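# Move the green block into the blue tray

## Task

Get the green block into the blue tray. The attempt fails if the robot topples or is left leaning, or if anything is knocked or placed outside the work area.

## Robot and tools

ROBOT. A Rainbow Robotics RB-Y1: a wheeled base (two drive wheels in front, two passive casters behind), a torso that folds at ankle, knee and hip, a head with head_camera, and two seven-joint arms. Each arm ends in a parallel gripper with a camera (left_wrist_camera, right_wrist_camera) in a case that juts out sideways and can strike things. The base is 0.58 m wide and extends 0.10 m ahead of the drive axle and 0.57 m behind it. Spinning on the spot sweeps a 0.58 m radius. It cannot drive sideways.

FRAMES. All positions are in metres. The base frame sits on the floor midway between the drive wheels: x forward, y left, z up. The chest, left_hand and right_hand lines are reported in this frame. A hand point lies between the finger pads, 0.03 m short of the tips. The fingers point along the hand's -z axis and close along its x axis. Reported hand positions can be slightly off, especially at full reach or with a load. base_odometry is measured in the frame the base had at the scene's start and comes only from wheel rotation, so slipping or bumps distort it. Its heading is in rad, positive to the left.

move. This is the only tool that commands motion. Allowed combinations:
- "base" and/or "joints", optionally with "min_time_s" or "contact_limits";
- "target", optionally with "min_time_s";
- "contact_limits" alone;
- nothing, which just reports state and images.
Motions in one call start together.

"base": {"x_m_s", "turn_rad_s", "for_s"}. These are velocities held for a duration, not a destination, so the base moves relative to where it is. x_m_s is forward speed, 0.005 to 1.5 m/s in either sign, or 0. turn_rad_s is the turn rate, positive to the left, 0.02 to 1.509 rad/s in either sign, or 0. for_s is 0.1 to 5 s. Any key left out counts as 0. Acceleration is about 0.4 m/s² (0.5 rad/s² turning), and the base can coast up to about 3 s after for_s ends. Distance covered is roughly speed × for_s.

"joints": a map from joint name to an absolute target. Angles are in rad; grippers are in m of opening.
- Torso: torso_squat_rad 0..1.2 (larger lowers the chest); torso_shift_rad -0.3..0.6 (hips forward); torso_pitch_rad -0.2..1.4 (bow forward); torso_yaw_rad -1.5..1.5 (left positive; lift both arms out 0.2 rad or more first).
- Torso combined limits: squat+shift<=1.52; squat-shift+pitch<=1.57; shift+0.5pitch-0.4squat<=0.7; shift+0.3pitch-0.5squat<=0.39.
- Arms, per side: shoulder_pitch ±2.356 (negative swings forward and up). left_shoulder_roll_rad 0..3.141 and right_shoulder_roll_rad -3.141..0, both lifting the arm outward. shoulder_yaw ±2.094. elbow -2.617..0.01 (negative bends). forearm_roll ±3.141. wrist_pitch -1.57..1.919. hand_roll ±2.705.
- left_gripper_m and right_gripper_m: 0..0.1.
- Head: head_pan_rad ±0.523 (left positive); head_tilt_rad -0.35..1.57 (down positive).

"target": an absolute pose for one hand. Give side ("left"/"right"), x, y, z in the base frame (-3 to 3 m), and quat_wxyz as four numbers in the form the hand lines print. It is solved into arm joints, so the hand follows a curved path; use several short steps for long moves. It waits for earlier motions and is refused if one is still running.

Other move keys:
- "min_time_s": 0.1 to 8 s, the shortest duration for the arm, head and torso motions.
- "contact_limits": per gripper, a current cap in mA from 200 to 672.5. It starts at 672.5 and stays until changed; lower caps mean softer grips.
- "cameras": a list drawn from head_camera, left_wrist_camera, right_wrist_camera, all.
- "blocking": false returns at once while the robot keeps moving.

OTHER TOOLS. wait {seconds 0..10, cameras}. stop {cameras} brakes everything still moving. zoom_image {camera, region:[x0,y0,x1,y1] in pixels from the top-left, at most 504 wide and high} enlarges part of the latest image. read_manual {section:"licences"} returns only licence text. finished_scene {scene:1} ends the scene for good, so the block must already sit in the tray.

RESULTS. The "move" line reads done or the worst status. Per-motion statuses:
- reached: within 10 mm and 2°.
- short: missed, with the distance off.
- refused: with the reason.
- off_target: stopped away from the target and may still push.
- not_followed: held back by the arm-clash check.
- contact_stop, time_out, limit_stop_at_...: stops the robot made itself.
- torque_fault.
A refused call, or a stop you did not order, cancels the remaining move/wait/finished_scene calls in that reply. on_its_own lists things the robot did unasked.

Other lines:
- lidar_m: 12 distances, one per 30° sector, starting straight ahead and going counter-clockwise; "-" means nothing seen. It only sees things crossing 0.23 m height.
- motor_effort: wheel load in %, with the peak in brackets. Values far above about 30 at rest suggest pushing against something.
- wheel_motors_off = 1: the wheels have cut out for 2 s after stalling.
- Joint torques, external torques, wrist force/torque: uncalibrated and noisy.
- Motor temperatures: watch for MOTOR HOT.

GRASPING. To grip, command an opening at least 0.005 m narrower than the block. The gripper will then report off_target or done; either is fine.

AVOID.
- Driving into furniture: the base does not stop by itself and can tip.
- Fast bends or stops with the arms extended forward, especially while carrying something.
- Letting the two arms collide or squeeze each other, including closing a gripper on the other hand. Keep about 0.5 rad of outward shoulder roll when both arms reach forward.
- Torque faults (arm contact loads beyond the limits), which freeze the robot for 10 s.
- Long stretched-arm holds that overheat motors.
- Dropping the block from height, slamming things, or shoving objects out of the work area.
- Finishing while leaning.

Each tool is called after "Call:" by a JSON object that holds its "fn" and its "kwargs".

## Session

Call:
{"fn": "move", "kwargs": {"joints": {"head_tilt_rad":0.5}, "cameras": ["head_camera"]}}

Scene clock: 0.60 s.
Joint torques (N m): left_arm=[-3.56 0.53 -0.01 -1.23 -0.02 -0.71 -0.08] | right_arm=[-2.1 -0.67 -0.88 -0.32 0.07 -0.49 0.13]
External joint torques (N m): left_arm=[-0.66 -0.26 -0.05 -0.41 -0.03 -0.18 -0.07] | right_arm=[-0.18 0.58 -0.85 -0.26 0.03 -0.27 0.12]
Motor temperatures (°C): left_arm=[31 34 34 32 35 36 37] | right_arm=[34 34 29 33 37 33 35]
Wrist force (N): left_arm=[-5.3 -3.9 -9.5] | right_arm=[2.0 -3.9 -6.7]
Wrist torque (N m): left_arm=[0.24 -0.46 -0.13] | right_arm=[0.47 -0.17 -0.15]
Wrist force, peak (N): left_arm=[-5.5 -4.6 -9.9] | right_arm=[2.0 -4.2 -6.9]
move: done
base_odometry: x=+0.000 y=+0.000 heading=+0.000
lidar_m: 3.05 2.79 2.64 1.89 1.76 2.33 2.35 2.32 2.45 2.50 1.99 2.60
base_status: not commanded
joint_positions: torso_squat_rad=+0.350 torso_shift_rad=+0.000 torso_pitch_rad=+0.000 torso_yaw_rad=+0.000 left_shoulder_pitch_rad=-0.047 left_shoulder_roll_rad=+0.022 left_shoulder_yaw_rad=+0.021 left_elbow_rad=-0.133 left_forearm_roll_rad=-0.011 left_wrist_pitch_rad=-0.049 left_hand_roll_rad=+0.014 left_gripper_m=+0.101 right_shoulder_pitch_rad=-0.020 right_shoulder_roll_rad=-0.027 right_shoulder_yaw_rad=+0.035 right_elbow_rad=-0.114 right_forearm_roll_rad=+0.036 right_wrist_pitch_rad=+0.048 right_hand_roll_rad=+0.006 right_gripper_m=+0.100 head_pan_rad=+0.000 head_tilt_rad=+0.500
joint_status: all done
wheel_motors_off: 0
motor_effort: left_wheel=-1(3) right_wheel=+2(4)
chest: x=-0.2280 y=-0.0002 z=+1.2475 quat_wxyz=(+1.000, +0.000, +0.000, +0.000) (m; base frame)
left_hand: x=-0.1178 y=+0.2361 z=+0.5713 quat_wxyz=(+0.993, +0.010, -0.114, +0.003) (m; base frame)
right_hand: x=-0.1692 y=-0.2396 z=+0.5649 quat_wxyz=(+0.998, -0.015, -0.042, +0.042) (m; base frame)
pictures: head_camera
Images, in order (width x height): head_camera 896x504.

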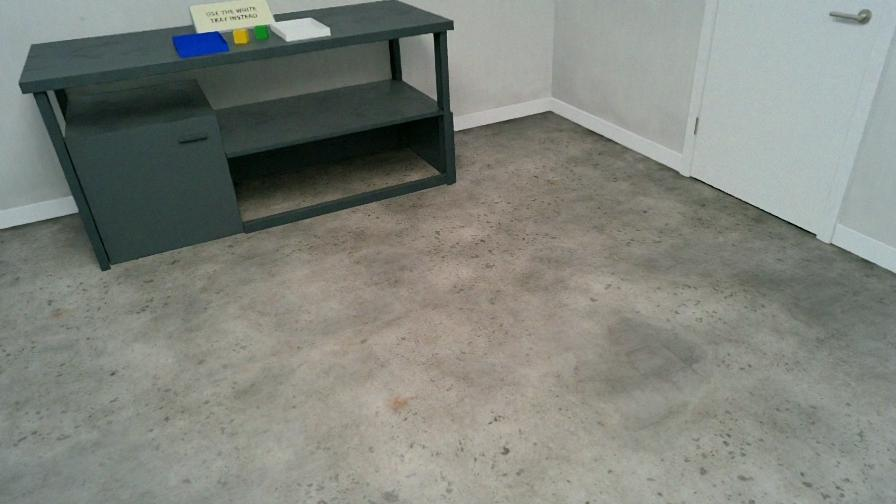

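Call:
{"fn": "zoom_image", "kwargs": {"camera": "head_camera", "region": [150, 0, 350, 112]}}

Scaled by 2.520 from the camera's 896x504 image, which has a finer 1280x720 frame.

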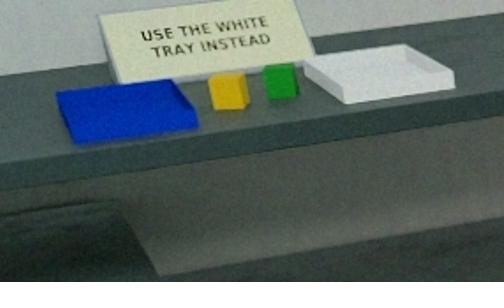

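Call:
{"fn": "move", "kwargs": {"base": {"turn_rad_s":0.3,"for_s":0.6}, "joints": {"left_gripper_m":0.1}}}

Call:
{"fn": "move", "kwargs": {"base": {"x_m_s":0.8,"for_s":2.6}}}

Call:
{"fn": "move", "kwargs": {"base": {"turn_rad_s":0.45,"for_s":0.9}, "joints": {"head_tilt_rad":0.65}, "cameras": ["head_camera"]}}

Scene clock: 6.83 s.
Joint torques (N m): left_arm=[-3.12 0.89 -0.48 -1.02 -0.11 -0.62 -0.11] | right_arm=[-1.83 -0.96 -0.85 -0.45 0.02 -0.41 0.06]
External joint torques (N m): left_arm=[-0.22 0.11 -0.51 -0.2 -0.12 -0.08 -0.1] | right_arm=[0.09 0.29 -0.81 -0.38 -0.01 -0.18 0.05]
Wrist force (N): left_arm=[-5.5 -3.9 -9.9] | right_arm=[2.0 -3.9 -6.7]
Wrist torque (N m): left_arm=[0.20 -0.48 -0.14] | right_arm=[0.47 -0.20 -0.13]
Wrist force, peak (N): left_arm=[-5.5 -4.6 -10.3] | right_arm=[2.2 -4.3 -6.9]
move: done
base_odometry: x=+0.000 y=+0.000 heading=+0.179
lidar_m: 2.81 2.81 2.19 1.77 2.18 2.52 2.32 2.31 2.67 2.45 2.00 2.78
base_status: done (sent for 0.6 of 0.6 s)
joint_positions: torso_squat_rad=+0.350 torso_shift_rad=+0.000 torso_pitch_rad=+0.000 torso_yaw_rad=+0.000 left_shoulder_pitch_rad=-0.047 left_shoulder_roll_rad=+0.022 left_shoulder_yaw_rad=+0.021 left_elbow_rad=-0.133 left_forearm_roll_rad=-0.011 left_wrist_pitch_rad=-0.049 left_hand_roll_rad=+0.014 left_gripper_m=+0.100 right_shoulder_pitch_rad=-0.020 right_shoulder_roll_rad=-0.027 right_shoulder_yaw_rad=+0.035 right_elbow_rad=-0.114 right_forearm_roll_rad=+0.036 right_wrist_pitch_rad=+0.048 right_hand_roll_rad=+0.006 right_gripper_m=+0.100 head_pan_rad=+0.000 head_tilt_rad=+0.500
joint_status: all done
wheel_motors_off: 0
motor_effort: left_wheel=-9(21) right_wheel=+11(28)
chest: x=-0.2280 y=-0.0002 z=+1.2475 quat_wxyz=(+1.000, +0.000, +0.000, +0.000) (m; base frame)
left_hand: x=-0.1178 y=+0.2361 z=+0.5713 quat_wxyz=(+0.993, +0.010, -0.114, +0.003) (m; base frame)
right_hand: x=-0.1692 y=-0.2396 z=+0.5649 quat_wxyz=(+0.998, -0.015, -0.042, +0.042) (m; base frame)
pictures: none

Scene clock: 11.67 s.
Joint torques (N m): left_arm=[-2.88 0.64 -0.63 -0.82 0.31 -0.38 -0.06] | right_arm=[-1.29 -0.82 -0.81 -0.19 0.07 -0.4 -0.02]
External joint torques (N m): left_arm=[0.02 -0.15 -0.66 0 0.3 0.16 -0.05] | right_arm=[0.62 0.43 -0.78 -0.12 0.04 -0.18 -0.02]
Wrist force (N): left_arm=[-5.2 -4.2 -9.8] | right_arm=[2.0 -4.0 -6.6]
Wrist torque (N m): left_arm=[0.25 -0.42 -0.15] | right_arm=[0.50 -0.18 -0.14]
Wrist force, peak (N): left_arm=[-5.3 -3.6 -10.7] | right_arm=[2.3 -4.3 -6.9]
move: done
base_odometry: x=+2.047 y=+0.370 heading=+0.178
lidar_m: 1.44 0.88 0.92 2.22 2.39 2.71 4.33 3.89 1.96 1.87 1.87 1.05
base_status: done (sent for 2.6 of 2.6 s)
joint_positions: torso_squat_rad=+0.350 torso_shift_rad=+0.000 torso_pitch_rad=+0.000 torso_yaw_rad=+0.000 left_shoulder_pitch_rad=-0.047 left_shoulder_roll_rad=+0.022 left_shoulder_yaw_rad=+0.021 left_elbow_rad=-0.133 left_forearm_roll_rad=-0.011 left_wrist_pitch_rad=-0.049 left_hand_roll_rad=+0.014 left_gripper_m=+0.100 right_shoulder_pitch_rad=-0.020 right_shoulder_roll_rad=-0.027 right_shoulder_yaw_rad=+0.035 right_elbow_rad=-0.114 right_forearm_roll_rad=+0.036 right_wrist_pitch_rad=+0.048 right_hand_roll_rad=+0.006 right_gripper_m=+0.100 head_pan_rad=+0.000 head_tilt_rad=+0.500
joint_status: not commanded
wheel_motors_off: 0
motor_effort: left_wheel=-4(33) right_wheel=+3(35)
chest: x=-0.2279 y=-0.0002 z=+1.2475 quat_wxyz=(+1.000, +0.000, +0.000, +0.000) (m; base frame)
left_hand: x=-0.1177 y=+0.2361 z=+0.5713 quat_wxyz=(+0.993, +0.010, -0.114, +0.003) (m; base frame)
right_hand: x=-0.1690 y=-0.2395 z=+0.5649 quat_wxyz=(+0.998, -0.015, -0.042, +0.042) (m; base frame)
pictures: none

Scene clock: 14.13 s.
Joint torques (N m): left_arm=[-4.08 0.55 -0.44 -0.87 0.15 -0.64 0.05] | right_arm=[-1.3 -0.63 -0.64 -0.29 0.05 -0.44 0.04]
External joint torques (N m): left_arm=[-1.18 -0.24 -0.47 -0.06 0.14 -0.1 0.06] | right_arm=[0.62 0.61 -0.6 -0.23 0.01 -0.22 0.04]
Wrist force (N): left_arm=[-5.4 -3.8 -9.4] | right_arm=[2.0 -3.8 -6.7]
Wrist torque (N m): left_arm=[0.19 -0.50 -0.14] | right_arm=[0.47 -0.18 -0.14]
Wrist force, peak (N): left_arm=[-6.0 -4.2 -10.3] | right_arm=[2.1 -4.2 -6.9]
move: done
base_odometry: x=+2.047 y=+0.369 heading=+0.583
lidar_m: 0.96 0.88 2.09 2.35 2.70 4.37 4.33 1.96 1.88 1.86 1.05 1.24
base_status: done (sent for 0.9 of 0.9 s)
joint_positions: torso_squat_rad=+0.350 torso_shift_rad=+0.000 torso_pitch_rad=+0.000 torso_yaw_rad=+0.000 left_shoulder_pitch_rad=-0.047 left_shoulder_roll_rad=+0.022 left_shoulder_yaw_rad=+0.021 left_elbow_rad=-0.133 left_forearm_roll_rad=-0.011 left_wrist_pitch_rad=-0.049 left_hand_roll_rad=+0.014 left_gripper_m=+0.100 right_shoulder_pitch_rad=-0.020 right_shoulder_roll_rad=-0.027 right_shoulder_yaw_rad=+0.035 right_elbow_rad=-0.114 right_forearm_roll_rad=+0.036 right_wrist_pitch_rad=+0.048 right_hand_roll_rad=+0.006 right_gripper_m=+0.100 head_pan_rad=+0.000 head_tilt_rad=+0.650
joint_status: all done
wheel_motors_off: 0
motor_effort: left_wheel=+7(40) right_wheel=+19(40)
chest: x=-0.2279 y=-0.0002 z=+1.2475 quat_wxyz=(+1.000, +0.000, +0.000, +0.000) (m; base frame)
left_hand: x=-0.1177 y=+0.2361 z=+0.5713 quat_wxyz=(+0.993, +0.010, -0.114, +0.003) (m; base frame)
right_hand: x=-0.1691 y=-0.2396 z=+0.5649 quat_wxyz=(+0.998, -0.015, -0.042, +0.042) (m; base frame)
pictures: head_camera
Images, in order (width x height): head_camera 896x504.

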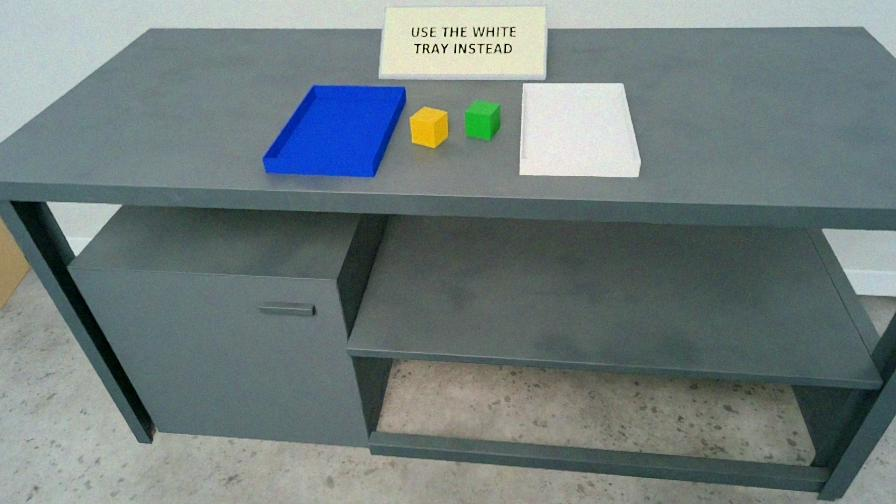

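Call:
{"fn": "move", "kwargs": {"joints": {"torso_pitch_rad":0.8,"torso_shift_rad":0.1,"head_tilt_rad":0.1,"right_shoulder_pitch_rad":-0.2,"right_shoulder_roll_rad":-0.3,"right_elbow_rad":-2.0}}}

Call:
{"fn": "move", "kwargs": {"target": {"side":"right","x":0.35,"y":-0.25,"z":1.05,"quat_wxyz":[1,0,0,0]}}}

Call:
{"fn": "move", "kwargs": {"base": {"x_m_s":0.35,"for_s":1.43}, "cameras": ["all"]}}

Scene clock: 20.90 s.
Joint torques (N m): left_arm=[16.09 -0.16 -0.6 6.7 -0.05 0.73 0.02] | right_arm=[-0.19 -3.33 -3.13 -9.91 0.29 -1.96 0.14]
External joint torques (N m): left_arm=[-0.84 -0.42 -0.73 -0.18 -0.04 -0.22 -0.01] | right_arm=[0.02 -0.11 -0.72 0.13 0.04 -0.04 0.09]
Wrist force (N): left_arm=[-0.7 -3.7 -8.9] | right_arm=[-3.1 -2.7 -2.1]
Wrist torque (N m): left_arm=[0.21 -0.21 -0.16] | right_arm=[0.35 -0.47 -0.18]
Wrist force, peak (N): left_arm=[-5.4 -4.4 -10.3] | right_arm=[2.0 -4.5 -6.7]
move: done
base_odometry: x=+2.047 y=+0.369 heading=+0.583
lidar_m: 0.97 0.87 2.09 2.34 2.70 4.38 4.33 1.97 1.89 1.86 1.04 1.24
base_status: not commanded
joint_positions: torso_squat_rad=+0.350 torso_shift_rad=+0.100 torso_pitch_rad=+0.800 torso_yaw_rad=+0.000 left_shoulder_pitch_rad=-0.047 left_shoulder_roll_rad=+0.022 left_shoulder_yaw_rad=+0.021 left_elbow_rad=-0.133 left_forearm_roll_rad=-0.011 left_wrist_pitch_rad=-0.049 left_hand_roll_rad=+0.014 left_gripper_m=+0.100 right_shoulder_pitch_rad=-0.200 right_shoulder_roll_rad=-0.300 right_shoulder_yaw_rad=+0.035 right_elbow_rad=-2.000 right_forearm_roll_rad=+0.036 right_wrist_pitch_rad=+0.048 right_hand_roll_rad=+0.006 right_gripper_m=+0.100 head_pan_rad=+0.000 head_tilt_rad=+0.100
joint_status: all done
wheel_motors_off: 0
motor_effort: left_wheel=+3(9) right_wheel=+16(22)
chest: x=+0.0596 y=-0.0002 z=+1.1504 quat_wxyz=(+0.921, +0.000, +0.389, +0.000) (m; base frame)
left_hand: x=-0.3487 y=+0.2361 z=+0.6002 quat_wxyz=(+0.959, +0.011, +0.282, -0.001) (m; base frame)
right_hand: x=+0.4544 y=-0.2029 z=+0.8330 quat_wxyz=(+0.769, -0.006, -0.616, +0.171) (m; base frame)
pictures: none

Scene clock: 22.97 s.
Joint torques (N m): left_arm=[15.84 0.33 -0.05 7.04 0.11 0.78 0.06] | right_arm=[-1.64 10.18 -4.93 3.72 -0.33 0.34 0.43]
External joint torques (N m): left_arm=[-1.09 0.08 -0.18 0.16 0.12 -0.18 0.03] | right_arm=[0.38 0.88 -0.18 0.14 0.1 0.03 0.4]
Wrist force (N): left_arm=[-0.6 -4.2 -9.0] | right_arm=[0.7 -6.7 -5.6]
Wrist torque (N m): left_arm=[0.29 -0.18 -0.15] | right_arm=[0.64 -0.27 -0.16]
Wrist force, peak (N): left_arm=[-0.2 -4.1 -9.6] | right_arm=[0.8 -6.9 -5.7]
move: short
base_odometry: x=+2.047 y=+0.369 heading=+0.583
lidar_m: 0.96 0.87 2.08 2.35 2.70 4.38 4.33 1.97 1.88 1.86 1.05 1.24
base_status: not commanded
joint_positions: torso_squat_rad=+0.350 torso_shift_rad=+0.100 torso_pitch_rad=+0.800 torso_yaw_rad=+0.000 left_shoulder_pitch_rad=-0.047 left_shoulder_roll_rad=+0.022 left_shoulder_yaw_rad=+0.021 left_elbow_rad=-0.133 left_forearm_roll_rad=-0.011 left_wrist_pitch_rad=-0.049 left_hand_roll_rad=+0.014 left_gripper_m=+0.100 right_shoulder_pitch_rad=+1.792 right_shoulder_roll_rad=-1.110 right_shoulder_yaw_rad=-2.094 right_elbow_rad=-2.606 right_forearm_roll_rad=+0.225 right_wrist_pitch_rad=-0.336 right_hand_roll_rad=-2.705 right_gripper_m=+0.100 head_pan_rad=+0.000 head_tilt_rad=+0.100
joint_status: all done
wheel_motors_off: 0
motor_effort: left_wheel=+5(6) right_wheel=+14(19)
chest: x=+0.0596 y=-0.0001 z=+1.1504 quat_wxyz=(+0.921, +0.000, +0.389, +0.000) (m; base frame)
left_hand: x=-0.3487 y=+0.2361 z=+0.6001 quat_wxyz=(+0.959, +0.011, +0.282, -0.001) (m; base frame)
right_hand: x=+0.3496 y=-0.2503 z=+1.0499 quat_wxyz=(+0.955, +0.223, -0.193, +0.022) (m; base frame)
right_hand_status: short (checked arc, as near as the solve gets, planned for 1.7 s): 1 mm and 34.4 deg off. The place is met; only the turn is off.
pictures: none

Scene clock: 25.70 s.
Joint torques (N m): left_arm=[16.16 0.16 -0.48 6.86 0.2 0.87 -0.19] | right_arm=[-1.66 10.29 -5.15 3.13 -0.35 0.24 0.52]
External joint torques (N m): left_arm=[-0.78 -0.09 -0.6 -0.02 0.21 -0.08 -0.21] | right_arm=[0.36 0.99 -0.39 -0.46 0.09 -0.08 0.5]
Wrist force (N): left_arm=[-0.4 -3.8 -8.8] | right_arm=[0.5 -7.0 -5.6]
Wrist torque (N m): left_arm=[0.25 -0.18 -0.12] | right_arm=[0.66 -0.29 -0.17]
Wrist force, peak (N): left_arm=[-0.1 -4.3 -9.3] | right_arm=[1.2 -7.1 -5.9]
move: done
base_odometry: x=+2.465 y=+0.646 heading=+0.583
lidar_m: 0.78 0.42 0.50 2.29 2.60 4.44 4.83 2.38 1.94 0.82 0.86 0.95
base_status: done (sent for 1.43 of 1.43 s)
joint_positions: torso_squat_rad=+0.350 torso_shift_rad=+0.100 torso_pitch_rad=+0.800 torso_yaw_rad=+0.000 left_shoulder_pitch_rad=-0.047 left_shoulder_roll_rad=+0.022 left_shoulder_yaw_rad=+0.021 left_elbow_rad=-0.133 left_forearm_roll_rad=-0.011 left_wrist_pitch_rad=-0.049 left_hand_roll_rad=+0.014 left_gripper_m=+0.100 right_shoulder_pitch_rad=+1.792 right_shoulder_roll_rad=-1.110 right_shoulder_yaw_rad=-2.094 right_elbow_rad=-2.606 right_forearm_roll_rad=+0.225 right_wrist_pitch_rad=-0.336 right_hand_roll_rad=-2.705 right_gripper_m=+0.100 head_pan_rad=+0.000 head_tilt_rad=+0.100
joint_status: not commanded
wheel_motors_off: 0
motor_effort: left_wheel=+5(30) right_wheel=-5(37)
chest: x=+0.0597 y=-0.0001 z=+1.1503 quat_wxyz=(+0.921, +0.000, +0.389, +0.000) (m; base frame)
left_hand: x=-0.3487 y=+0.2361 z=+0.6001 quat_wxyz=(+0.959, +0.011, +0.282, -0.001) (m; base frame)
right_hand: x=+0.3497 y=-0.2504 z=+1.0498 quat_wxyz=(+0.955, +0.223, -0.193, +0.022) (m; base frame)
pictures: head_camera, left_wrist_camera, right_wrist_camera
Images, in order (width x height): head_camera 896x504, left_wrist_camera 644x364, right_wrist_camera 644x364.

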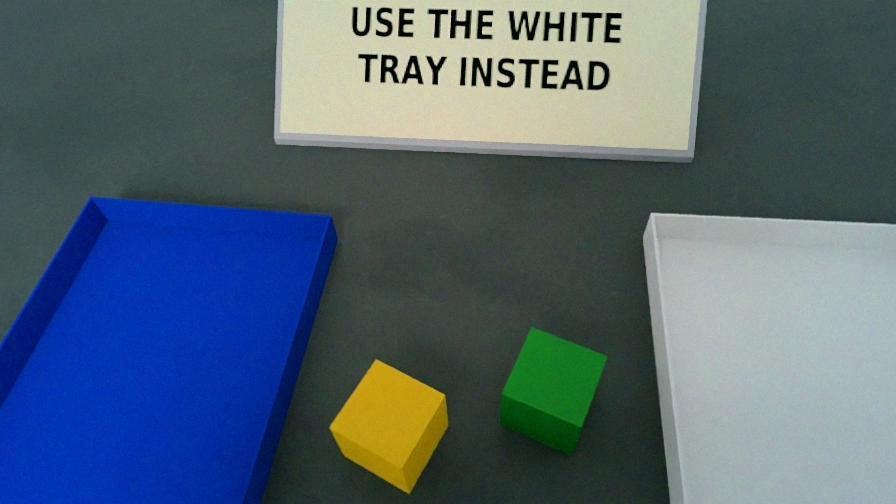

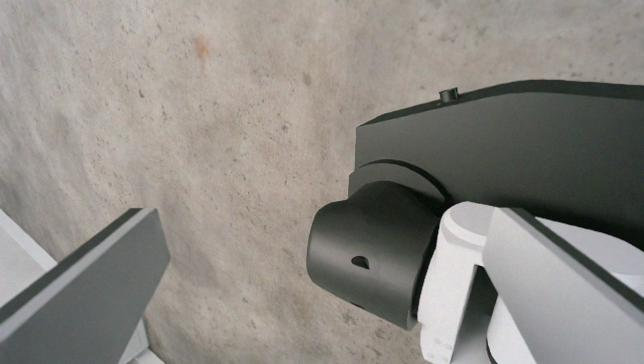

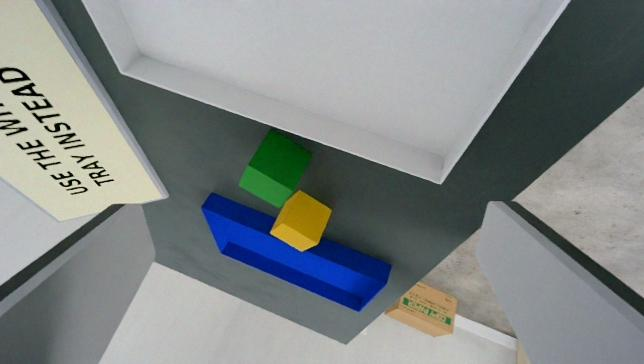

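Call:
{"fn": "move", "kwargs": {"joints": {"left_shoulder_pitch_rad":0.8,"left_shoulder_roll_rad":0.3,"left_elbow_rad":-2.4,"left_wrist_pitch_rad":-1.4,"head_tilt_rad":0.3}}}

Call:
{"fn": "move", "kwargs": {"joints": {"left_shoulder_pitch_rad":-1.2,"left_shoulder_roll_rad":0.8,"left_elbow_rad":-2.3,"left_wrist_pitch_rad":-0.5}}}

Call:
{"fn": "move", "kwargs": {"target": {"side":"left","x":0.46,"y":-0.02,"z":1.06,"quat_wxyz":[0.980,0,0,-0.199]}, "cameras": ["head_camera","left_wrist_camera"]}}

Scene clock: 33.50 s.
Joint torques (N m): left_arm=[10.41 2.45 1.48 -6.77 0.72 -1.97 -0.04] | right_arm=[-1.82 9.63 -5.24 3.1 -0.5 0.17 0.46]
External joint torques (N m): left_arm=[-0.26 -0.15 -0.51 -0.32 0.21 -0.44 0] | right_arm=[0.19 0.34 -0.48 -0.49 -0.07 -0.14 0.44]
Wrist force (N): left_arm=[-9.4 -4.8 -0.7] | right_arm=[0.5 -6.9 -5.6]
Wrist torque (N m): left_arm=[0.40 -0.72 -0.08] | right_arm=[0.65 -0.29 -0.15]
Wrist force, peak (N): left_arm=[-9.0 -4.9 -9.7] | right_arm=[0.5 -7.1 -5.8]
move: time_out
base_odometry: x=+2.465 y=+0.646 heading=+0.583
lidar_m: 0.78 0.42 0.51 2.29 2.60 4.44 4.82 2.37 1.95 0.82 0.85 0.96
base_status: not commanded
joint_positions: torso_squat_rad=+0.350 torso_shift_rad=+0.100 torso_pitch_rad=+0.800 torso_yaw_rad=+0.000 left_shoulder_pitch_rad=+0.761 left_shoulder_roll_rad=+0.277 left_shoulder_yaw_rad=+0.021 left_elbow_rad=-2.362 left_forearm_roll_rad=-0.011 left_wrist_pitch_rad=-1.336 left_hand_roll_rad=+0.014 left_gripper_m=+0.100 right_shoulder_pitch_rad=+1.792 right_shoulder_roll_rad=-1.110 right_shoulder_yaw_rad=-2.094 right_elbow_rad=-2.606 right_forearm_roll_rad=+0.225 right_wrist_pitch_rad=-0.336 right_hand_roll_rad=-2.705 right_gripper_m=+0.100 head_pan_rad=+0.000 head_tilt_rad=+0.300
joint_status: left_shoulder_pitch_rad time_out (moved +0.808 of +0.847); left_shoulder_roll_rad time_out (moved +0.256 of +0.278); left_elbow_rad time_out (moved -2.228 of -2.267); left_wrist_pitch_rad time_out (moved -1.287 of -1.351); the others done
wheel_motors_off: 0
on_its_own: left_shoulder_pitch_rad is held at +0.761, not at your +0.800, since a time_out; left_shoulder_roll_rad is held at +0.277, not at your +0.300, since a time_out; left_elbow_rad is held at -2.362, not at your -2.400, since a time_out; left_wrist_pitch_rad is held at -1.336, not at your -1.400, since a time_out
motor_effort: left_wheel=+7(10) right_wheel=-6(9)
chest: x=+0.0596 y=-0.0002 z=+1.1504 quat_wxyz=(+0.921, +0.000, +0.389, +0.000) (m; base frame)
left_hand: x=+0.2001 y=+0.2317 z=+1.0979 quat_wxyz=(+0.472, -0.022, -0.867, -0.159) (m; base frame)
right_hand: x=+0.3497 y=-0.2504 z=+1.0498 quat_wxyz=(+0.955, +0.223, -0.193, +0.022) (m; base frame)
pictures: none
joint command not followed: on one or more control steps a check withheld the commanded joint targets of the left arm, and it was not sent them on those steps.
cause: the commanded joint targets, or the way to them, would bring two parts of the arm too close to each other (its shoulder and its fingers, with the joints from left_shoulder_roll_rad to left_hand_roll_rad between them, 8 mm apart when it was first held).

not run: a stop that you did not command came earlier in this reply.

not run: a stop that you did not command came earlier in this reply.

Call:
{"fn": "move", "kwargs": {"joints": {"left_elbow_rad":-2.2,"left_wrist_pitch_rad":-0.8}}}

Call:
{"fn": "move", "kwargs": {"joints": {"left_shoulder_pitch_rad":-1.2,"left_shoulder_roll_rad":0.8,"left_elbow_rad":-2.2,"left_wrist_pitch_rad":0.0}, "min_time_s": 1.5}}

Call:
{"fn": "move", "kwargs": {"target": {"side":"left","x":0.46,"y":-0.02,"z":1.06,"quat_wxyz":[0.980,0,0,-0.199]}, "cameras": ["head_camera","left_wrist_camera"]}}

Scene clock: 35.43 s.
Joint torques (N m): left_arm=[11.19 2.42 2.14 -6.39 0.52 -2.23 -0.15] | right_arm=[-1.52 9.88 -5.68 3.18 -0.4 0.15 0.44]
External joint torques (N m): left_arm=[-0.33 -0.37 -0.38 -0.74 0.13 -0.39 -0.11] | right_arm=[0.5 0.59 -0.93 -0.41 0.04 -0.16 0.41]
Wrist force (N): left_arm=[-9.9 -5.4 -4.7] | right_arm=[0.6 -7.0 -5.6]
Wrist torque (N m): left_arm=[0.42 -0.67 -0.14] | right_arm=[0.66 -0.27 -0.17]
Wrist force, peak (N): left_arm=[-11.3 -5.4 -4.5] | right_arm=[0.6 -7.1 -5.6]
move: done
base_odometry: x=+2.465 y=+0.646 heading=+0.583
lidar_m: 0.77 0.43 0.50 2.29 2.60 4.43 4.83 2.38 1.95 0.83 0.85 0.96
base_status: not commanded
joint_positions: torso_squat_rad=+0.350 torso_shift_rad=+0.100 torso_pitch_rad=+0.800 torso_yaw_rad=+0.000 left_shoulder_pitch_rad=+0.761 left_shoulder_roll_rad=+0.277 left_shoulder_yaw_rad=+0.021 left_elbow_rad=-2.200 left_forearm_roll_rad=-0.011 left_wrist_pitch_rad=-0.800 left_hand_roll_rad=+0.014 left_gripper_m=+0.100 right_shoulder_pitch_rad=+1.792 right_shoulder_roll_rad=-1.110 right_shoulder_yaw_rad=-2.094 right_elbow_rad=-2.606 right_forearm_roll_rad=+0.225 right_wrist_pitch_rad=-0.336 right_hand_roll_rad=-2.705 right_gripper_m=+0.100 head_pan_rad=+0.000 head_tilt_rad=+0.300
joint_status: all done
wheel_motors_off: 0
on_its_own: left_shoulder_pitch_rad is held at +0.761, not at your +0.800, since a time_out; left_shoulder_roll_rad is held at +0.277, not at your +0.300, since a time_out
motor_effort: left_wheel=+4(7) right_wheel=-7(8)
chest: x=+0.0596 y=-0.0002 z=+1.1504 quat_wxyz=(+0.921, +0.000, +0.389, +0.000) (m; base frame)
left_hand: x=+0.2057 y=+0.2782 z=+0.9265 quat_wxyz=(+0.740, +0.035, -0.654, -0.153) (m; base frame)
right_hand: x=+0.3497 y=-0.2504 z=+1.0498 quat_wxyz=(+0.955, +0.223, -0.193, +0.022) (m; base frame)
pictures: none

Scene clock: 45.87 s.
Joint torques (N m): left_arm=[-16.64 3.03 6.96 -29.58 1.4 -9.92 -0.86] | right_arm=[-2 9.66 -5.7 3.36 -0.39 0.15 0.38]
External joint torques (N m): left_arm=[-25.87 0 4.24 -22.65 1.06 -8.08 -0.81] | right_arm=[0.01 0.37 -0.95 -0.23 0.04 -0.16 0.36]
External joint torques when the fault began: left_arm=[-72.8 1.7 7.82 -29.2 1.81 -5.77 -1.16]
Wrist force (N): left_arm=[-24.7 -16.1 59.8] | right_arm=[0.6 -6.7 -5.5]
Wrist torque (N m): left_arm=[0.62 3.20 0.55] | right_arm=[0.63 -0.28 -0.18]
Wrist force, peak (N): left_arm=[7.3 -30.7 193.0] | right_arm=[1.8 -8.6 -6.8]
move: torque_fault
TORQUE FAULT: left_elbow_rad reached its load limit. The robot stopped for 10 seconds, dropped its targets and accepts commands again. The stop added 8.6 s to the call.
base_odometry: x=+2.465 y=+0.646 heading=+0.584
lidar_m: 0.78 0.42 0.51 2.29 2.60 4.44 4.82 2.38 1.95 0.82 0.84 0.94
base_status: not commanded
joint_positions: torso_squat_rad=+0.350 torso_shift_rad=+0.099 torso_pitch_rad=+0.799 torso_yaw_rad=+0.000 left_shoulder_pitch_rad=+0.520 left_shoulder_roll_rad=+0.400 left_shoulder_yaw_rad=+0.020 left_elbow_rad=-2.175 left_forearm_roll_rad=-0.011 left_wrist_pitch_rad=-0.608 left_hand_roll_rad=+0.014 left_gripper_m=+0.100 right_shoulder_pitch_rad=+1.792 right_shoulder_roll_rad=-1.110 right_shoulder_yaw_rad=-2.094 right_elbow_rad=-2.606 right_forearm_roll_rad=+0.225 right_wrist_pitch_rad=-0.336 right_hand_roll_rad=-2.705 right_gripper_m=+0.100 head_pan_rad=+0.000 head_tilt_rad=+0.300
joint_status: left_shoulder_pitch_rad torque_fault (moved -0.241 of -1.961); left_shoulder_roll_rad torque_fault (moved +0.122 of +0.523); left_elbow_rad torque_fault (moved +0.025 of +0.000); left_wrist_pitch_rad torque_fault (moved +0.192 of +0.800)
wheel_motors_off: 0
on_its_own: left_shoulder_pitch_rad is held at +0.514, not at your -1.200, since a torque_fault; left_shoulder_roll_rad is held at +0.400, not at your +0.800, since a torque_fault; left_elbow_rad is held at -2.180, not at your -2.200, since a torque_fault; left_wrist_pitch_rad is held at -0.610, not at your +0.000, since a torque_fault
motor_effort: left_wheel=+27(71) right_wheel=-7(27)
chest: x=+0.0590 y=+0.0001 z=+1.1505 quat_wxyz=(+0.921, +0.000, +0.389, +0.001) (m; base frame)
left_hand: x=+0.2644 y=+0.2624 z=+0.8970 quat_wxyz=(+0.730, +0.000, -0.654, -0.200) (m; base frame)
right_hand: x=+0.3493 y=-0.2499 z=+1.0502 quat_wxyz=(+0.955, +0.223, -0.193, +0.022) (m; base frame)
pictures: none

not run: a stop that you did not command came earlier in this reply.

Call:
{"fn": "move", "kwargs": {"base": {"x_m_s":-0.3,"for_s":1.2}}}

Call:
{"fn": "move", "kwargs": {"joints": {"left_shoulder_pitch_rad":-1.2,"left_shoulder_roll_rad":0.8,"left_elbow_rad":-2.2,"left_wrist_pitch_rad":0.0}}}

Call:
{"fn": "move", "kwargs": {"target": {"side":"left","x":0.46,"y":-0.0,"z":1.08,"quat_wxyz":[0.980,0,0,-0.199]}, "cameras": ["head_camera","left_wrist_camera"]}}

Scene clock: 49.27 s.
Joint torques (N m): left_arm=[8.25 2.59 2.74 -7.58 0.52 -2.28 -0.42] | right_arm=[-2.12 9.74 -5.62 3.29 -0.48 0.12 0.39]
External joint torques (N m): left_arm=[-0.88 -0.44 0.01 -0.58 0.18 -0.43 -0.38] | right_arm=[-0.1 0.45 -0.87 -0.3 -0.04 -0.2 0.36]
Wrist force (N): left_arm=[-8.9 -7.9 -5.7] | right_arm=[0.6 -6.6 -5.5]
Wrist torque (N m): left_arm=[0.70 -0.58 -0.11] | right_arm=[0.62 -0.28 -0.16]
Wrist force, peak (N): left_arm=[-25.3 -16.1 60.5] | right_arm=[0.7 -7.0 -5.9]
move: done
base_odometry: x=+2.165 y=+0.447 heading=+0.586
lidar_m: 0.91 0.74 1.10 2.32 2.78 4.53 4.46 2.08 1.90 1.88 0.95 1.28
base_status: done (sent for 1.2 of 1.2 s)
joint_positions: torso_squat_rad=+0.350 torso_shift_rad=+0.100 torso_pitch_rad=+0.800 torso_yaw_rad=+0.000 left_shoulder_pitch_rad=+0.514 left_shoulder_roll_rad=+0.400 left_shoulder_yaw_rad=+0.020 left_elbow_rad=-2.180 left_forearm_roll_rad=-0.011 left_wrist_pitch_rad=-0.610 left_hand_roll_rad=+0.014 left_gripper_m=+0.100 right_shoulder_pitch_rad=+1.792 right_shoulder_roll_rad=-1.110 right_shoulder_yaw_rad=-2.094 right_elbow_rad=-2.606 right_forearm_roll_rad=+0.225 right_wrist_pitch_rad=-0.336 right_hand_roll_rad=-2.705 right_gripper_m=+0.100 head_pan_rad=+0.000 head_tilt_rad=+0.300
joint_status: not commanded
wheel_motors_off: 0
on_its_own: left_shoulder_pitch_rad is held at +0.514, not at your -1.200, since a torque_fault; left_shoulder_roll_rad is held at +0.400, not at your +0.800, since a torque_fault; left_elbow_rad is held at -2.180, not at your -2.200, since a torque_fault; left_wrist_pitch_rad is held at -0.610, not at your +0.000, since a torque_fault
motor_effort: left_wheel=+11(29) right_wheel=-13(24)
chest: x=+0.0595 y=-0.0001 z=+1.1504 quat_wxyz=(+0.921, +0.000, +0.389, +0.000) (m; base frame)
left_hand: x=+0.2680 y=+0.2606 z=+0.9003 quat_wxyz=(+0.726, -0.001, -0.658, -0.200) (m; base frame)
right_hand: x=+0.3496 y=-0.2503 z=+1.0499 quat_wxyz=(+0.955, +0.223, -0.193, +0.022) (m; base frame)
pictures: none

Scene clock: 51.10 s.
Joint torques (N m): left_arm=[-12.57 7.64 6.16 -4.89 0.32 -1.09 -0.25] | right_arm=[-2.34 9.7 -5.35 3.24 -0.48 0.12 0.35]
External joint torques (N m): left_arm=[0.81 -0.14 -0.18 -0.34 0.25 -0.48 -0.24] | right_arm=[-0.32 0.4 -0.6 -0.35 -0.04 -0.2 0.32]
Wrist force (N): left_arm=[-5.0 -11.0 -0.6] | right_arm=[0.6 -6.7 -5.6]
Wrist torque (N m): left_arm=[0.98 -0.35 -0.10] | right_arm=[0.63 -0.29 -0.17]
Wrist force, peak (N): left_arm=[-10.0 -9.0 -3.7] | right_arm=[0.7 -7.0 -5.6]
move: done
base_odometry: x=+2.165 y=+0.447 heading=+0.586
lidar_m: 0.90 0.74 1.09 2.31 2.77 4.52 4.46 2.07 1.90 1.87 0.97 1.28
base_status: not commanded
joint_positions: torso_squat_rad=+0.350 torso_shift_rad=+0.100 torso_pitch_rad=+0.800 torso_yaw_rad=+0.000 left_shoulder_pitch_rad=-1.200 left_shoulder_roll_rad=+0.800 left_shoulder_yaw_rad=+0.021 left_elbow_rad=-2.200 left_forearm_roll_rad=-0.011 left_wrist_pitch_rad=+0.000 left_hand_roll_rad=+0.014 left_gripper_m=+0.100 right_shoulder_pitch_rad=+1.792 right_shoulder_roll_rad=-1.110 right_shoulder_yaw_rad=-2.094 right_elbow_rad=-2.606 right_forearm_roll_rad=+0.225 right_wrist_pitch_rad=-0.336 right_hand_roll_rad=-2.705 right_gripper_m=+0.100 head_pan_rad=+0.000 head_tilt_rad=+0.300
joint_status: all done
wheel_motors_off: 0
motor_effort: left_wheel=+11(15) right_wheel=-12(15)
chest: x=+0.0596 y=-0.0001 z=+1.1504 quat_wxyz=(+0.921, +0.000, +0.389, +0.000) (m; base frame)
left_hand: x=+0.5140 y=+0.0939 z=+1.3564 quat_wxyz=(+0.216, +0.058, -0.923, -0.312) (m; base frame)
right_hand: x=+0.3496 y=-0.2504 z=+1.0499 quat_wxyz=(+0.955, +0.223, -0.193, +0.022) (m; base frame)
pictures: none

Scene clock: 52.67 s.
Joint torques (N m): left_arm=[-11.03 -2.23 0.48 -4.93 0.02 -2.34 0.06] | right_arm=[-2.27 9.86 -5.58 3.16 -0.48 0.13 0.44]
External joint torques (N m): left_arm=[0.36 0.45 0.6 -0.23 0.02 -0.66 0.1] | right_arm=[-0.25 0.56 -0.83 -0.43 -0.04 -0.19 0.42]
Wrist force (N): left_arm=[-8.3 -5.9 -7.8] | right_arm=[0.6 -6.8 -5.4]
Wrist torque (N m): left_arm=[0.61 -0.57 -0.18] | right_arm=[0.66 -0.29 -0.16]
Wrist force, peak (N): left_arm=[-9.9 -7.5 -6.2] | right_arm=[0.7 -7.0 -5.8]
move: short
base_odometry: x=+2.165 y=+0.447 heading=+0.586
lidar_m: 0.91 0.74 1.10 2.32 2.76 4.52 4.46 2.07 1.90 1.87 0.97 1.29
base_status: not commanded
joint_positions: torso_squat_rad=+0.350 torso_shift_rad=+0.100 torso_pitch_rad=+0.800 torso_yaw_rad=+0.000 left_shoulder_pitch_rad=-1.197 left_shoulder_roll_rad=+0.000 left_shoulder_yaw_rad=-0.227 left_elbow_rad=-2.559 left_forearm_roll_rad=-0.042 left_wrist_pitch_rad=+1.919 left_hand_roll_rad=+0.151 left_gripper_m=+0.100 right_shoulder_pitch_rad=+1.792 right_shoulder_roll_rad=-1.110 right_shoulder_yaw_rad=-2.094 right_elbow_rad=-2.606 right_forearm_roll_rad=+0.225 right_wrist_pitch_rad=-0.336 right_hand_roll_rad=-2.705 right_gripper_m=+0.100 head_pan_rad=+0.000 head_tilt_rad=+0.300
joint_status: all done
wheel_motors_off: 0
motor_effort: left_wheel=+13(14) right_wheel=-12(15)
chest: x=+0.0596 y=-0.0001 z=+1.1504 quat_wxyz=(+0.921, +0.000, +0.389, +0.000) (m; base frame)
left_hand: x=+0.4602 y=-0.0002 z=+1.0795 quat_wxyz=(+0.859, -0.164, -0.453, -0.174) (m; base frame)
left_hand_status: short (checked arc, as near as the solve gets, planned for 1.2 s): 1 mm and 57.6 deg off. The place is met; only the turn is off.
right_hand: x=+0.3496 y=-0.2504 z=+1.0499 quat_wxyz=(+0.955, +0.223, -0.193, +0.022) (m; base frame)
pictures: head_camera, left_wrist_camera
Images, in order (width x height): head_camera 896x504, left_wrist_camera 644x364.

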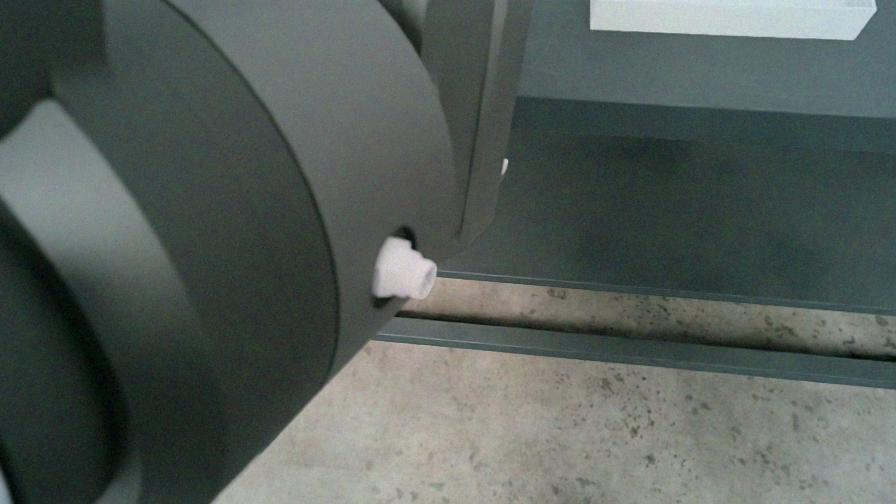

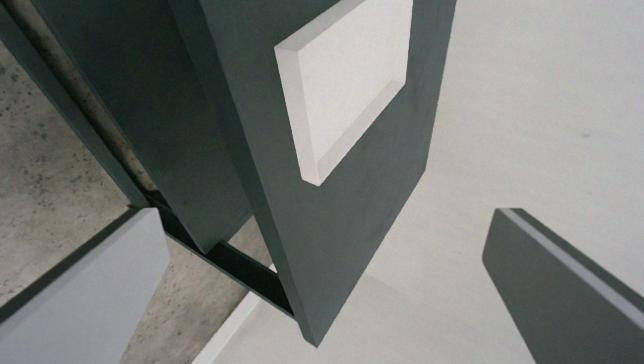

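Call:
{"fn": "move", "kwargs": {"joints": {"torso_pitch_rad":0.55,"torso_shift_rad":0.25,"torso_squat_rad":0.2,"head_tilt_rad":0.5,"left_shoulder_pitch_rad":-1.1,"left_shoulder_roll_rad":0.6,"left_shoulder_yaw_rad":-0.6,"left_elbow_rad":-1.5,"left_forearm_roll_rad":0.2,"left_wrist_pitch_rad":1.7,"left_hand_roll_rad":0}}}

Call:
{"fn": "move", "kwargs": {"target": {"side":"left","x":0.47,"y":0.02,"z":1.07,"quat_wxyz":[0.980,0,0,-0.199]}, "cameras": ["head_camera","left_wrist_camera"]}}

Scene clock: 55.57 s.
Joint torques (N m): left_arm=[-21.9 6.67 7.05 -7.4 -2.53 -3.12 0.19] | right_arm=[-0.72 7.65 -6.06 4.6 -0.44 0.61 0.37]
External joint torques (N m): left_arm=[-5.06 0.42 0.57 -1.07 -1.56 -3.13 0.18] | right_arm=[0.1 0.39 -0.68 -0.46 0.06 -0.14 0.33]
Wrist force (N): left_arm=[-14.8 -17.4 -5.7] | right_arm=[-1.0 -6.7 -4.9]
Wrist torque (N m): left_arm=[0.64 -0.15 -0.39] | right_arm=[0.63 -0.35 -0.18]
Wrist force, peak (N): left_arm=[-15.3 -20.3 -8.2] | right_arm=[0.3 -7.0 -5.9]
move: done
base_odometry: x=+2.165 y=+0.447 heading=+0.586
lidar_m: 0.90 0.74 1.10 2.32 2.76 4.52 4.47 2.08 1.91 1.87 0.96 1.29
base_status: not commanded
joint_positions: torso_squat_rad=+0.200 torso_shift_rad=+0.250 torso_pitch_rad=+0.550 torso_yaw_rad=+0.000 left_shoulder_pitch_rad=-1.099 left_shoulder_roll_rad=+0.600 left_shoulder_yaw_rad=-0.600 left_elbow_rad=-1.500 left_forearm_roll_rad=+0.200 left_wrist_pitch_rad=+1.701 left_hand_roll_rad=+0.000 left_gripper_m=+0.100 right_shoulder_pitch_rad=+1.792 right_shoulder_roll_rad=-1.110 right_shoulder_yaw_rad=-2.094 right_elbow_rad=-2.606 right_forearm_roll_rad=+0.225 right_wrist_pitch_rad=-0.336 right_hand_roll_rad=-2.705 right_gripper_m=+0.100 head_pan_rad=+0.000 head_tilt_rad=+0.500
joint_status: all done
wheel_motors_off: 0
motor_effort: left_wheel=+12(15) right_wheel=-10(13)
chest: x=+0.1034 y=-0.0002 z=+1.2090 quat_wxyz=(+0.962, +0.000, +0.272, +0.000) (m; base frame)
left_hand: x=+0.5874 y=+0.2275 z=+0.8748 quat_wxyz=(+0.898, +0.256, -0.074, -0.351) (m; base frame)
right_hand: x=+0.4093 y=-0.2504 z=+1.1833 quat_wxyz=(+0.924, +0.219, -0.310, +0.049) (m; base frame)
pictures: none

Scene clock: 57.17 s.
Joint torques (N m): left_arm=[-17.71 5.87 7.99 -1.73 0.05 -0.33 -0.25] | right_arm=[-0.84 7.54 -6.07 4.57 -0.48 0.65 0.45]
External joint torques (N m): left_arm=[1.01 1.12 -1.3 0.19 0.02 -0.27 -0.25] | right_arm=[-0.02 0.27 -0.7 -0.49 0.02 -0.1 0.41]
Wrist force (N): left_arm=[-2.6 -6.6 -10.4] | right_arm=[-0.7 -6.6 -5.0]
Wrist torque (N m): left_arm=[0.60 -0.21 -0.19] | right_arm=[0.63 -0.34 -0.18]
Wrist force, peak (N): left_arm=[-23.6 -19.5 -9.1] | right_arm=[-0.7 -6.9 -5.0]
move: done
base_odometry: x=+2.165 y=+0.447 heading=+0.586
lidar_m: 0.92 0.74 1.10 2.32 2.77 4.52 4.47 2.08 1.91 1.88 0.96 1.28
base_status: not commanded
joint_positions: torso_squat_rad=+0.200 torso_shift_rad=+0.250 torso_pitch_rad=+0.550 torso_yaw_rad=+0.000 left_shoulder_pitch_rad=-1.762 left_shoulder_roll_rad=+0.678 left_shoulder_yaw_rad=-0.842 left_elbow_rad=-1.791 left_forearm_roll_rad=+1.380 left_wrist_pitch_rad=+1.919 left_hand_roll_rad=+1.065 left_gripper_m=+0.100 right_shoulder_pitch_rad=+1.792 right_shoulder_roll_rad=-1.110 right_shoulder_yaw_rad=-2.094 right_elbow_rad=-2.606 right_forearm_roll_rad=+0.225 right_wrist_pitch_rad=-0.336 right_hand_roll_rad=-2.705 right_gripper_m=+0.100 head_pan_rad=+0.000 head_tilt_rad=+0.500
joint_status: all done
wheel_motors_off: 0
motor_effort: left_wheel=+11(16) right_wheel=-9(13)
chest: x=+0.1034 y=-0.0002 z=+1.2090 quat_wxyz=(+0.962, +0.000, +0.272, +0.000) (m; base frame)
left_hand: x=+0.4702 y=+0.0202 z=+1.0703 quat_wxyz=(+0.980, -0.001, -0.002, -0.198) (m; base frame)
left_hand_status: reached (checked arc, planned for 1.0 s): 0 mm and 0.2 deg off.
right_hand: x=+0.4093 y=-0.2505 z=+1.1833 quat_wxyz=(+0.924, +0.219, -0.311, +0.049) (m; base frame)
pictures: head_camera, left_wrist_camera
Images, in order (width x height): head_camera 896x504, left_wrist_camera 644x364.

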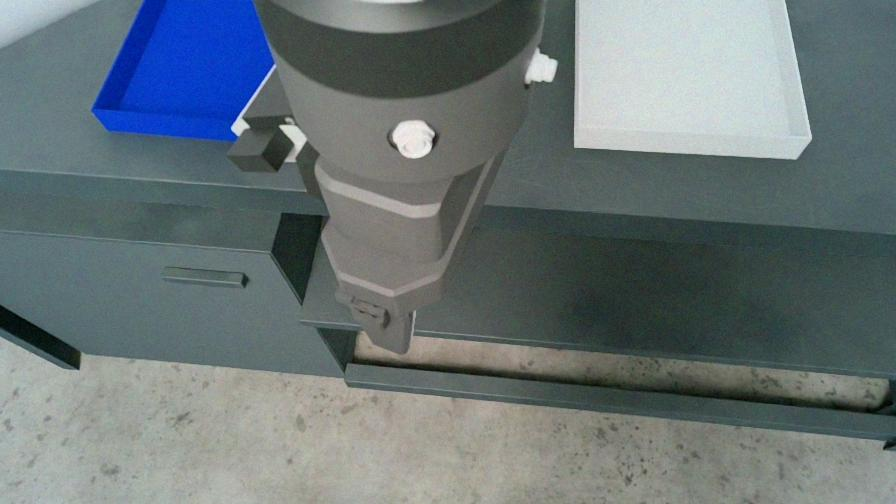

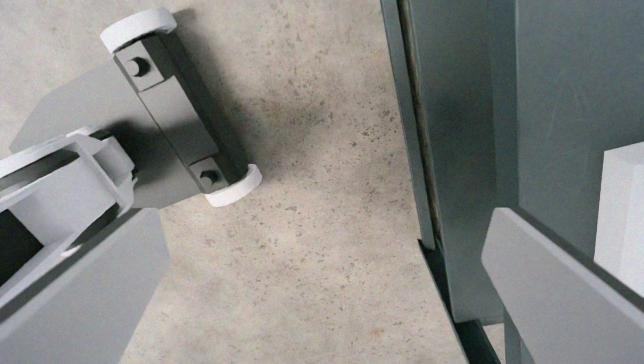

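Call:
{"fn": "move", "kwargs": {"base": {"x_m_s":0.3,"for_s":1.2}, "cameras": ["head_camera","left_wrist_camera"]}}

Scene clock: 59.73 s.
Joint torques (N m): left_arm=[-19.44 4.32 8.26 -2.1 0.03 -0.23 -0.22] | right_arm=[-1.21 7.84 -5.96 4.66 -0.51 0.64 0.45]
External joint torques (N m): left_arm=[-0.72 -0.45 -1.03 -0.18 0 -0.18 -0.22] | right_arm=[-0.39 0.57 -0.59 -0.4 -0.01 -0.11 0.42]
Wrist force (N): left_arm=[-2.3 -6.4 -10.3] | right_arm=[-0.8 -6.7 -4.8]
Wrist torque (N m): left_arm=[0.58 -0.17 -0.17] | right_arm=[0.63 -0.34 -0.18]
Wrist force, peak (N): left_arm=[-2.9 -7.3 -10.5] | right_arm=[-0.6 -6.8 -5.3]
move: done
base_odometry: x=+2.465 y=+0.646 heading=+0.586
lidar_m: 0.78 0.43 0.51 2.28 2.60 4.47 4.83 2.38 1.93 0.83 0.85 0.95
base_status: done (sent for 1.2 of 1.2 s)
joint_positions: torso_squat_rad=+0.200 torso_shift_rad=+0.250 torso_pitch_rad=+0.550 torso_yaw_rad=+0.000 left_shoulder_pitch_rad=-1.762 left_shoulder_roll_rad=+0.678 left_shoulder_yaw_rad=-0.842 left_elbow_rad=-1.791 left_forearm_roll_rad=+1.380 left_wrist_pitch_rad=+1.919 left_hand_roll_rad=+1.065 left_gripper_m=+0.100 right_shoulder_pitch_rad=+1.792 right_shoulder_roll_rad=-1.110 right_shoulder_yaw_rad=-2.094 right_elbow_rad=-2.606 right_forearm_roll_rad=+0.225 right_wrist_pitch_rad=-0.336 right_hand_roll_rad=-2.705 right_gripper_m=+0.100 head_pan_rad=+0.000 head_tilt_rad=+0.500
joint_status: not commanded
wheel_motors_off: 0
motor_effort: left_wheel=+4(25) right_wheel=-8(39)
chest: x=+0.1036 y=-0.0002 z=+1.2090 quat_wxyz=(+0.962, +0.000, +0.272, +0.000) (m; base frame)
left_hand: x=+0.4703 y=+0.0203 z=+1.0701 quat_wxyz=(+0.980, -0.001, -0.001, -0.198) (m; base frame)
right_hand: x=+0.4095 y=-0.2505 z=+1.1832 quat_wxyz=(+0.924, +0.219, -0.310, +0.049) (m; base frame)
pictures: head_camera, left_wrist_camera
Images, in order (width x height): head_camera 896x504, left_wrist_camera 644x364.

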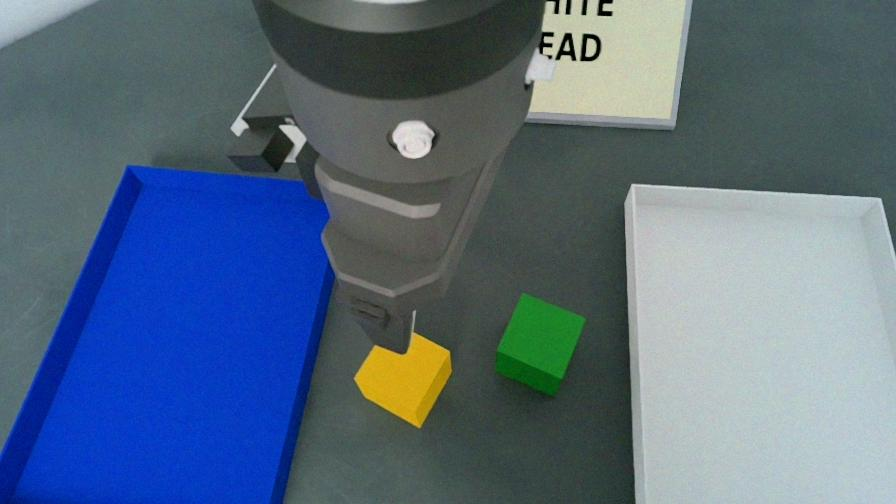

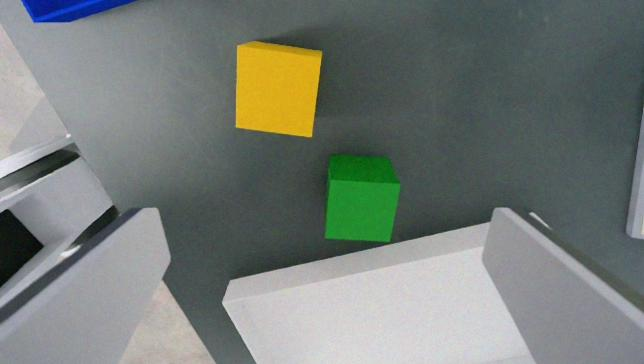

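Call:
{"fn": "move", "kwargs": {"target": {"side":"left","x":0.475,"y":-0.05,"z":1.01,"quat_wxyz":[0.980,0,0,-0.199]}, "cameras": ["head_camera","left_wrist_camera"]}}

Scene clock: 62.63 s.
Joint torques (N m): left_arm=[-20.48 3.3 9.24 -2.99 0.39 0 0] | right_arm=[-0.84 7.53 -6.3 4.73 -0.51 0.56 0.43]
External joint torques (N m): left_arm=[-0.88 -0.23 0.1 0.11 0.36 0.05 0] | right_arm=[-0.02 0.26 -0.92 -0.33 -0.01 -0.19 0.4]
Wrist force (N): left_arm=[-2.8 -6.7 -10.5] | right_arm=[-0.9 -6.6 -4.7]
Wrist torque (N m): left_arm=[0.60 -0.25 -0.09] | right_arm=[0.61 -0.33 -0.18]
Wrist force, peak (N): left_arm=[-2.9 -6.7 -12.0] | right_arm=[-0.6 -6.7 -5.0]
move: done
base_odometry: x=+2.465 y=+0.646 heading=+0.586
lidar_m: 0.78 0.43 0.51 2.28 2.62 4.46 4.83 2.36 1.94 0.82 0.86 0.96
base_status: not commanded
joint_positions: torso_squat_rad=+0.200 torso_shift_rad=+0.250 torso_pitch_rad=+0.550 torso_yaw_rad=+0.000 left_shoulder_pitch_rad=-1.772 left_shoulder_roll_rad=+0.443 left_shoulder_yaw_rad=-0.975 left_elbow_rad=-1.529 left_forearm_roll_rad=+1.222 left_wrist_pitch_rad=+1.790 left_hand_roll_rad=+1.026 left_gripper_m=+0.100 right_shoulder_pitch_rad=+1.792 right_shoulder_roll_rad=-1.110 right_shoulder_yaw_rad=-2.094 right_elbow_rad=-2.606 right_forearm_roll_rad=+0.225 right_wrist_pitch_rad=-0.336 right_hand_roll_rad=-2.705 right_gripper_m=+0.100 head_pan_rad=+0.000 head_tilt_rad=+0.500
joint_status: all done
wheel_motors_off: 0
motor_effort: left_wheel=+6(7) right_wheel=-5(8)
chest: x=+0.1035 y=-0.0002 z=+1.2090 quat_wxyz=(+0.962, +0.000, +0.272, +0.000) (m; base frame)
left_hand: x=+0.4747 y=-0.0499 z=+1.0100 quat_wxyz=(+0.980, +0.000, +0.000, -0.199) (m; base frame)
left_hand_status: reached (checked arc, planned for 0.6 s): 0 mm and 0.0 deg off.
right_hand: x=+0.4094 y=-0.2505 z=+1.1833 quat_wxyz=(+0.924, +0.219, -0.310, +0.049) (m; base frame)
pictures: head_camera, left_wrist_camera
Images, in order (width x height): head_camera 896x504, left_wrist_camera 644x364.

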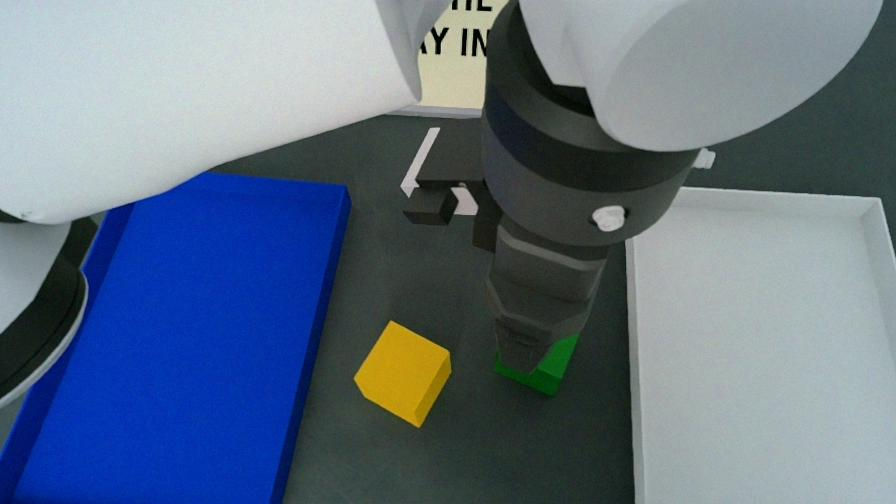

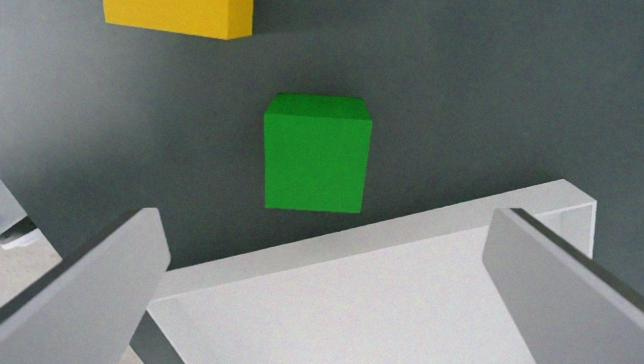

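Call:
{"fn": "move", "kwargs": {"target": {"side":"left","x":0.468,"y":-0.059,"z":0.94,"quat_wxyz":[0.980,0,0,-0.199]}, "cameras": ["left_wrist_camera"]}}

Scene clock: 65.07 s.
Joint torques (N m): left_arm=[-20.32 2.01 8.87 -3.76 0.42 0.13 -0.17] | right_arm=[-1.07 7.66 -5.89 4.84 -0.46 0.52 0.39]
External joint torques (N m): left_arm=[-1.2 -0.35 0.1 0.12 0.39 0.18 -0.17] | right_arm=[-0.25 0.38 -0.52 -0.22 0.03 -0.23 0.35]
Wrist force (N): left_arm=[-3.2 -6.6 -10.4] | right_arm=[-0.9 -6.4 -4.8]
Wrist torque (N m): left_arm=[0.58 -0.28 -0.09] | right_arm=[0.61 -0.34 -0.19]
Wrist force, peak (N): left_arm=[-3.0 -7.2 -11.6] | right_arm=[-0.8 -7.0 -4.9]
move: done
base_odometry: x=+2.465 y=+0.646 heading=+0.586
lidar_m: 0.79 0.43 0.51 2.29 2.62 4.46 4.83 2.37 1.94 0.83 0.85 0.96
base_status: not commanded
joint_positions: torso_squat_rad=+0.200 torso_shift_rad=+0.250 torso_pitch_rad=+0.550 torso_yaw_rad=+0.000 left_shoulder_pitch_rad=-1.670 left_shoulder_roll_rad=+0.383 left_shoulder_yaw_rad=-1.072 left_elbow_rad=-1.450 left_forearm_roll_rad=+1.109 left_wrist_pitch_rad=+1.655 left_hand_roll_rad=+0.997 left_gripper_m=+0.100 right_shoulder_pitch_rad=+1.792 right_shoulder_roll_rad=-1.110 right_shoulder_yaw_rad=-2.094 right_elbow_rad=-2.606 right_forearm_roll_rad=+0.225 right_wrist_pitch_rad=-0.336 right_hand_roll_rad=-2.705 right_gripper_m=+0.100 head_pan_rad=+0.000 head_tilt_rad=+0.500
joint_status: all done
wheel_motors_off: 0
motor_effort: left_wheel=+6(7) right_wheel=-5(8)
chest: x=+0.1035 y=-0.0002 z=+1.2090 quat_wxyz=(+0.962, +0.000, +0.272, +0.000) (m; base frame)
left_hand: x=+0.4679 y=-0.0590 z=+0.9399 quat_wxyz=(+0.980, +0.000, +0.000, -0.199) (m; base frame)
left_hand_status: reached (checked arc, planned for 0.4 s): 0 mm and 0.0 deg off.
right_hand: x=+0.4094 y=-0.2505 z=+1.1833 quat_wxyz=(+0.924, +0.219, -0.311, +0.049) (m; base frame)
pictures: left_wrist_camera
Images, in order (width x height): left_wrist_camera 644x364.

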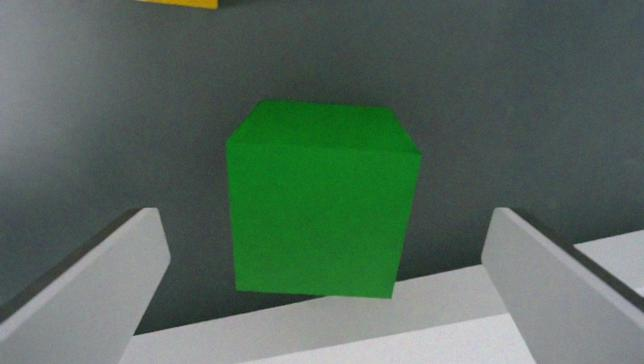

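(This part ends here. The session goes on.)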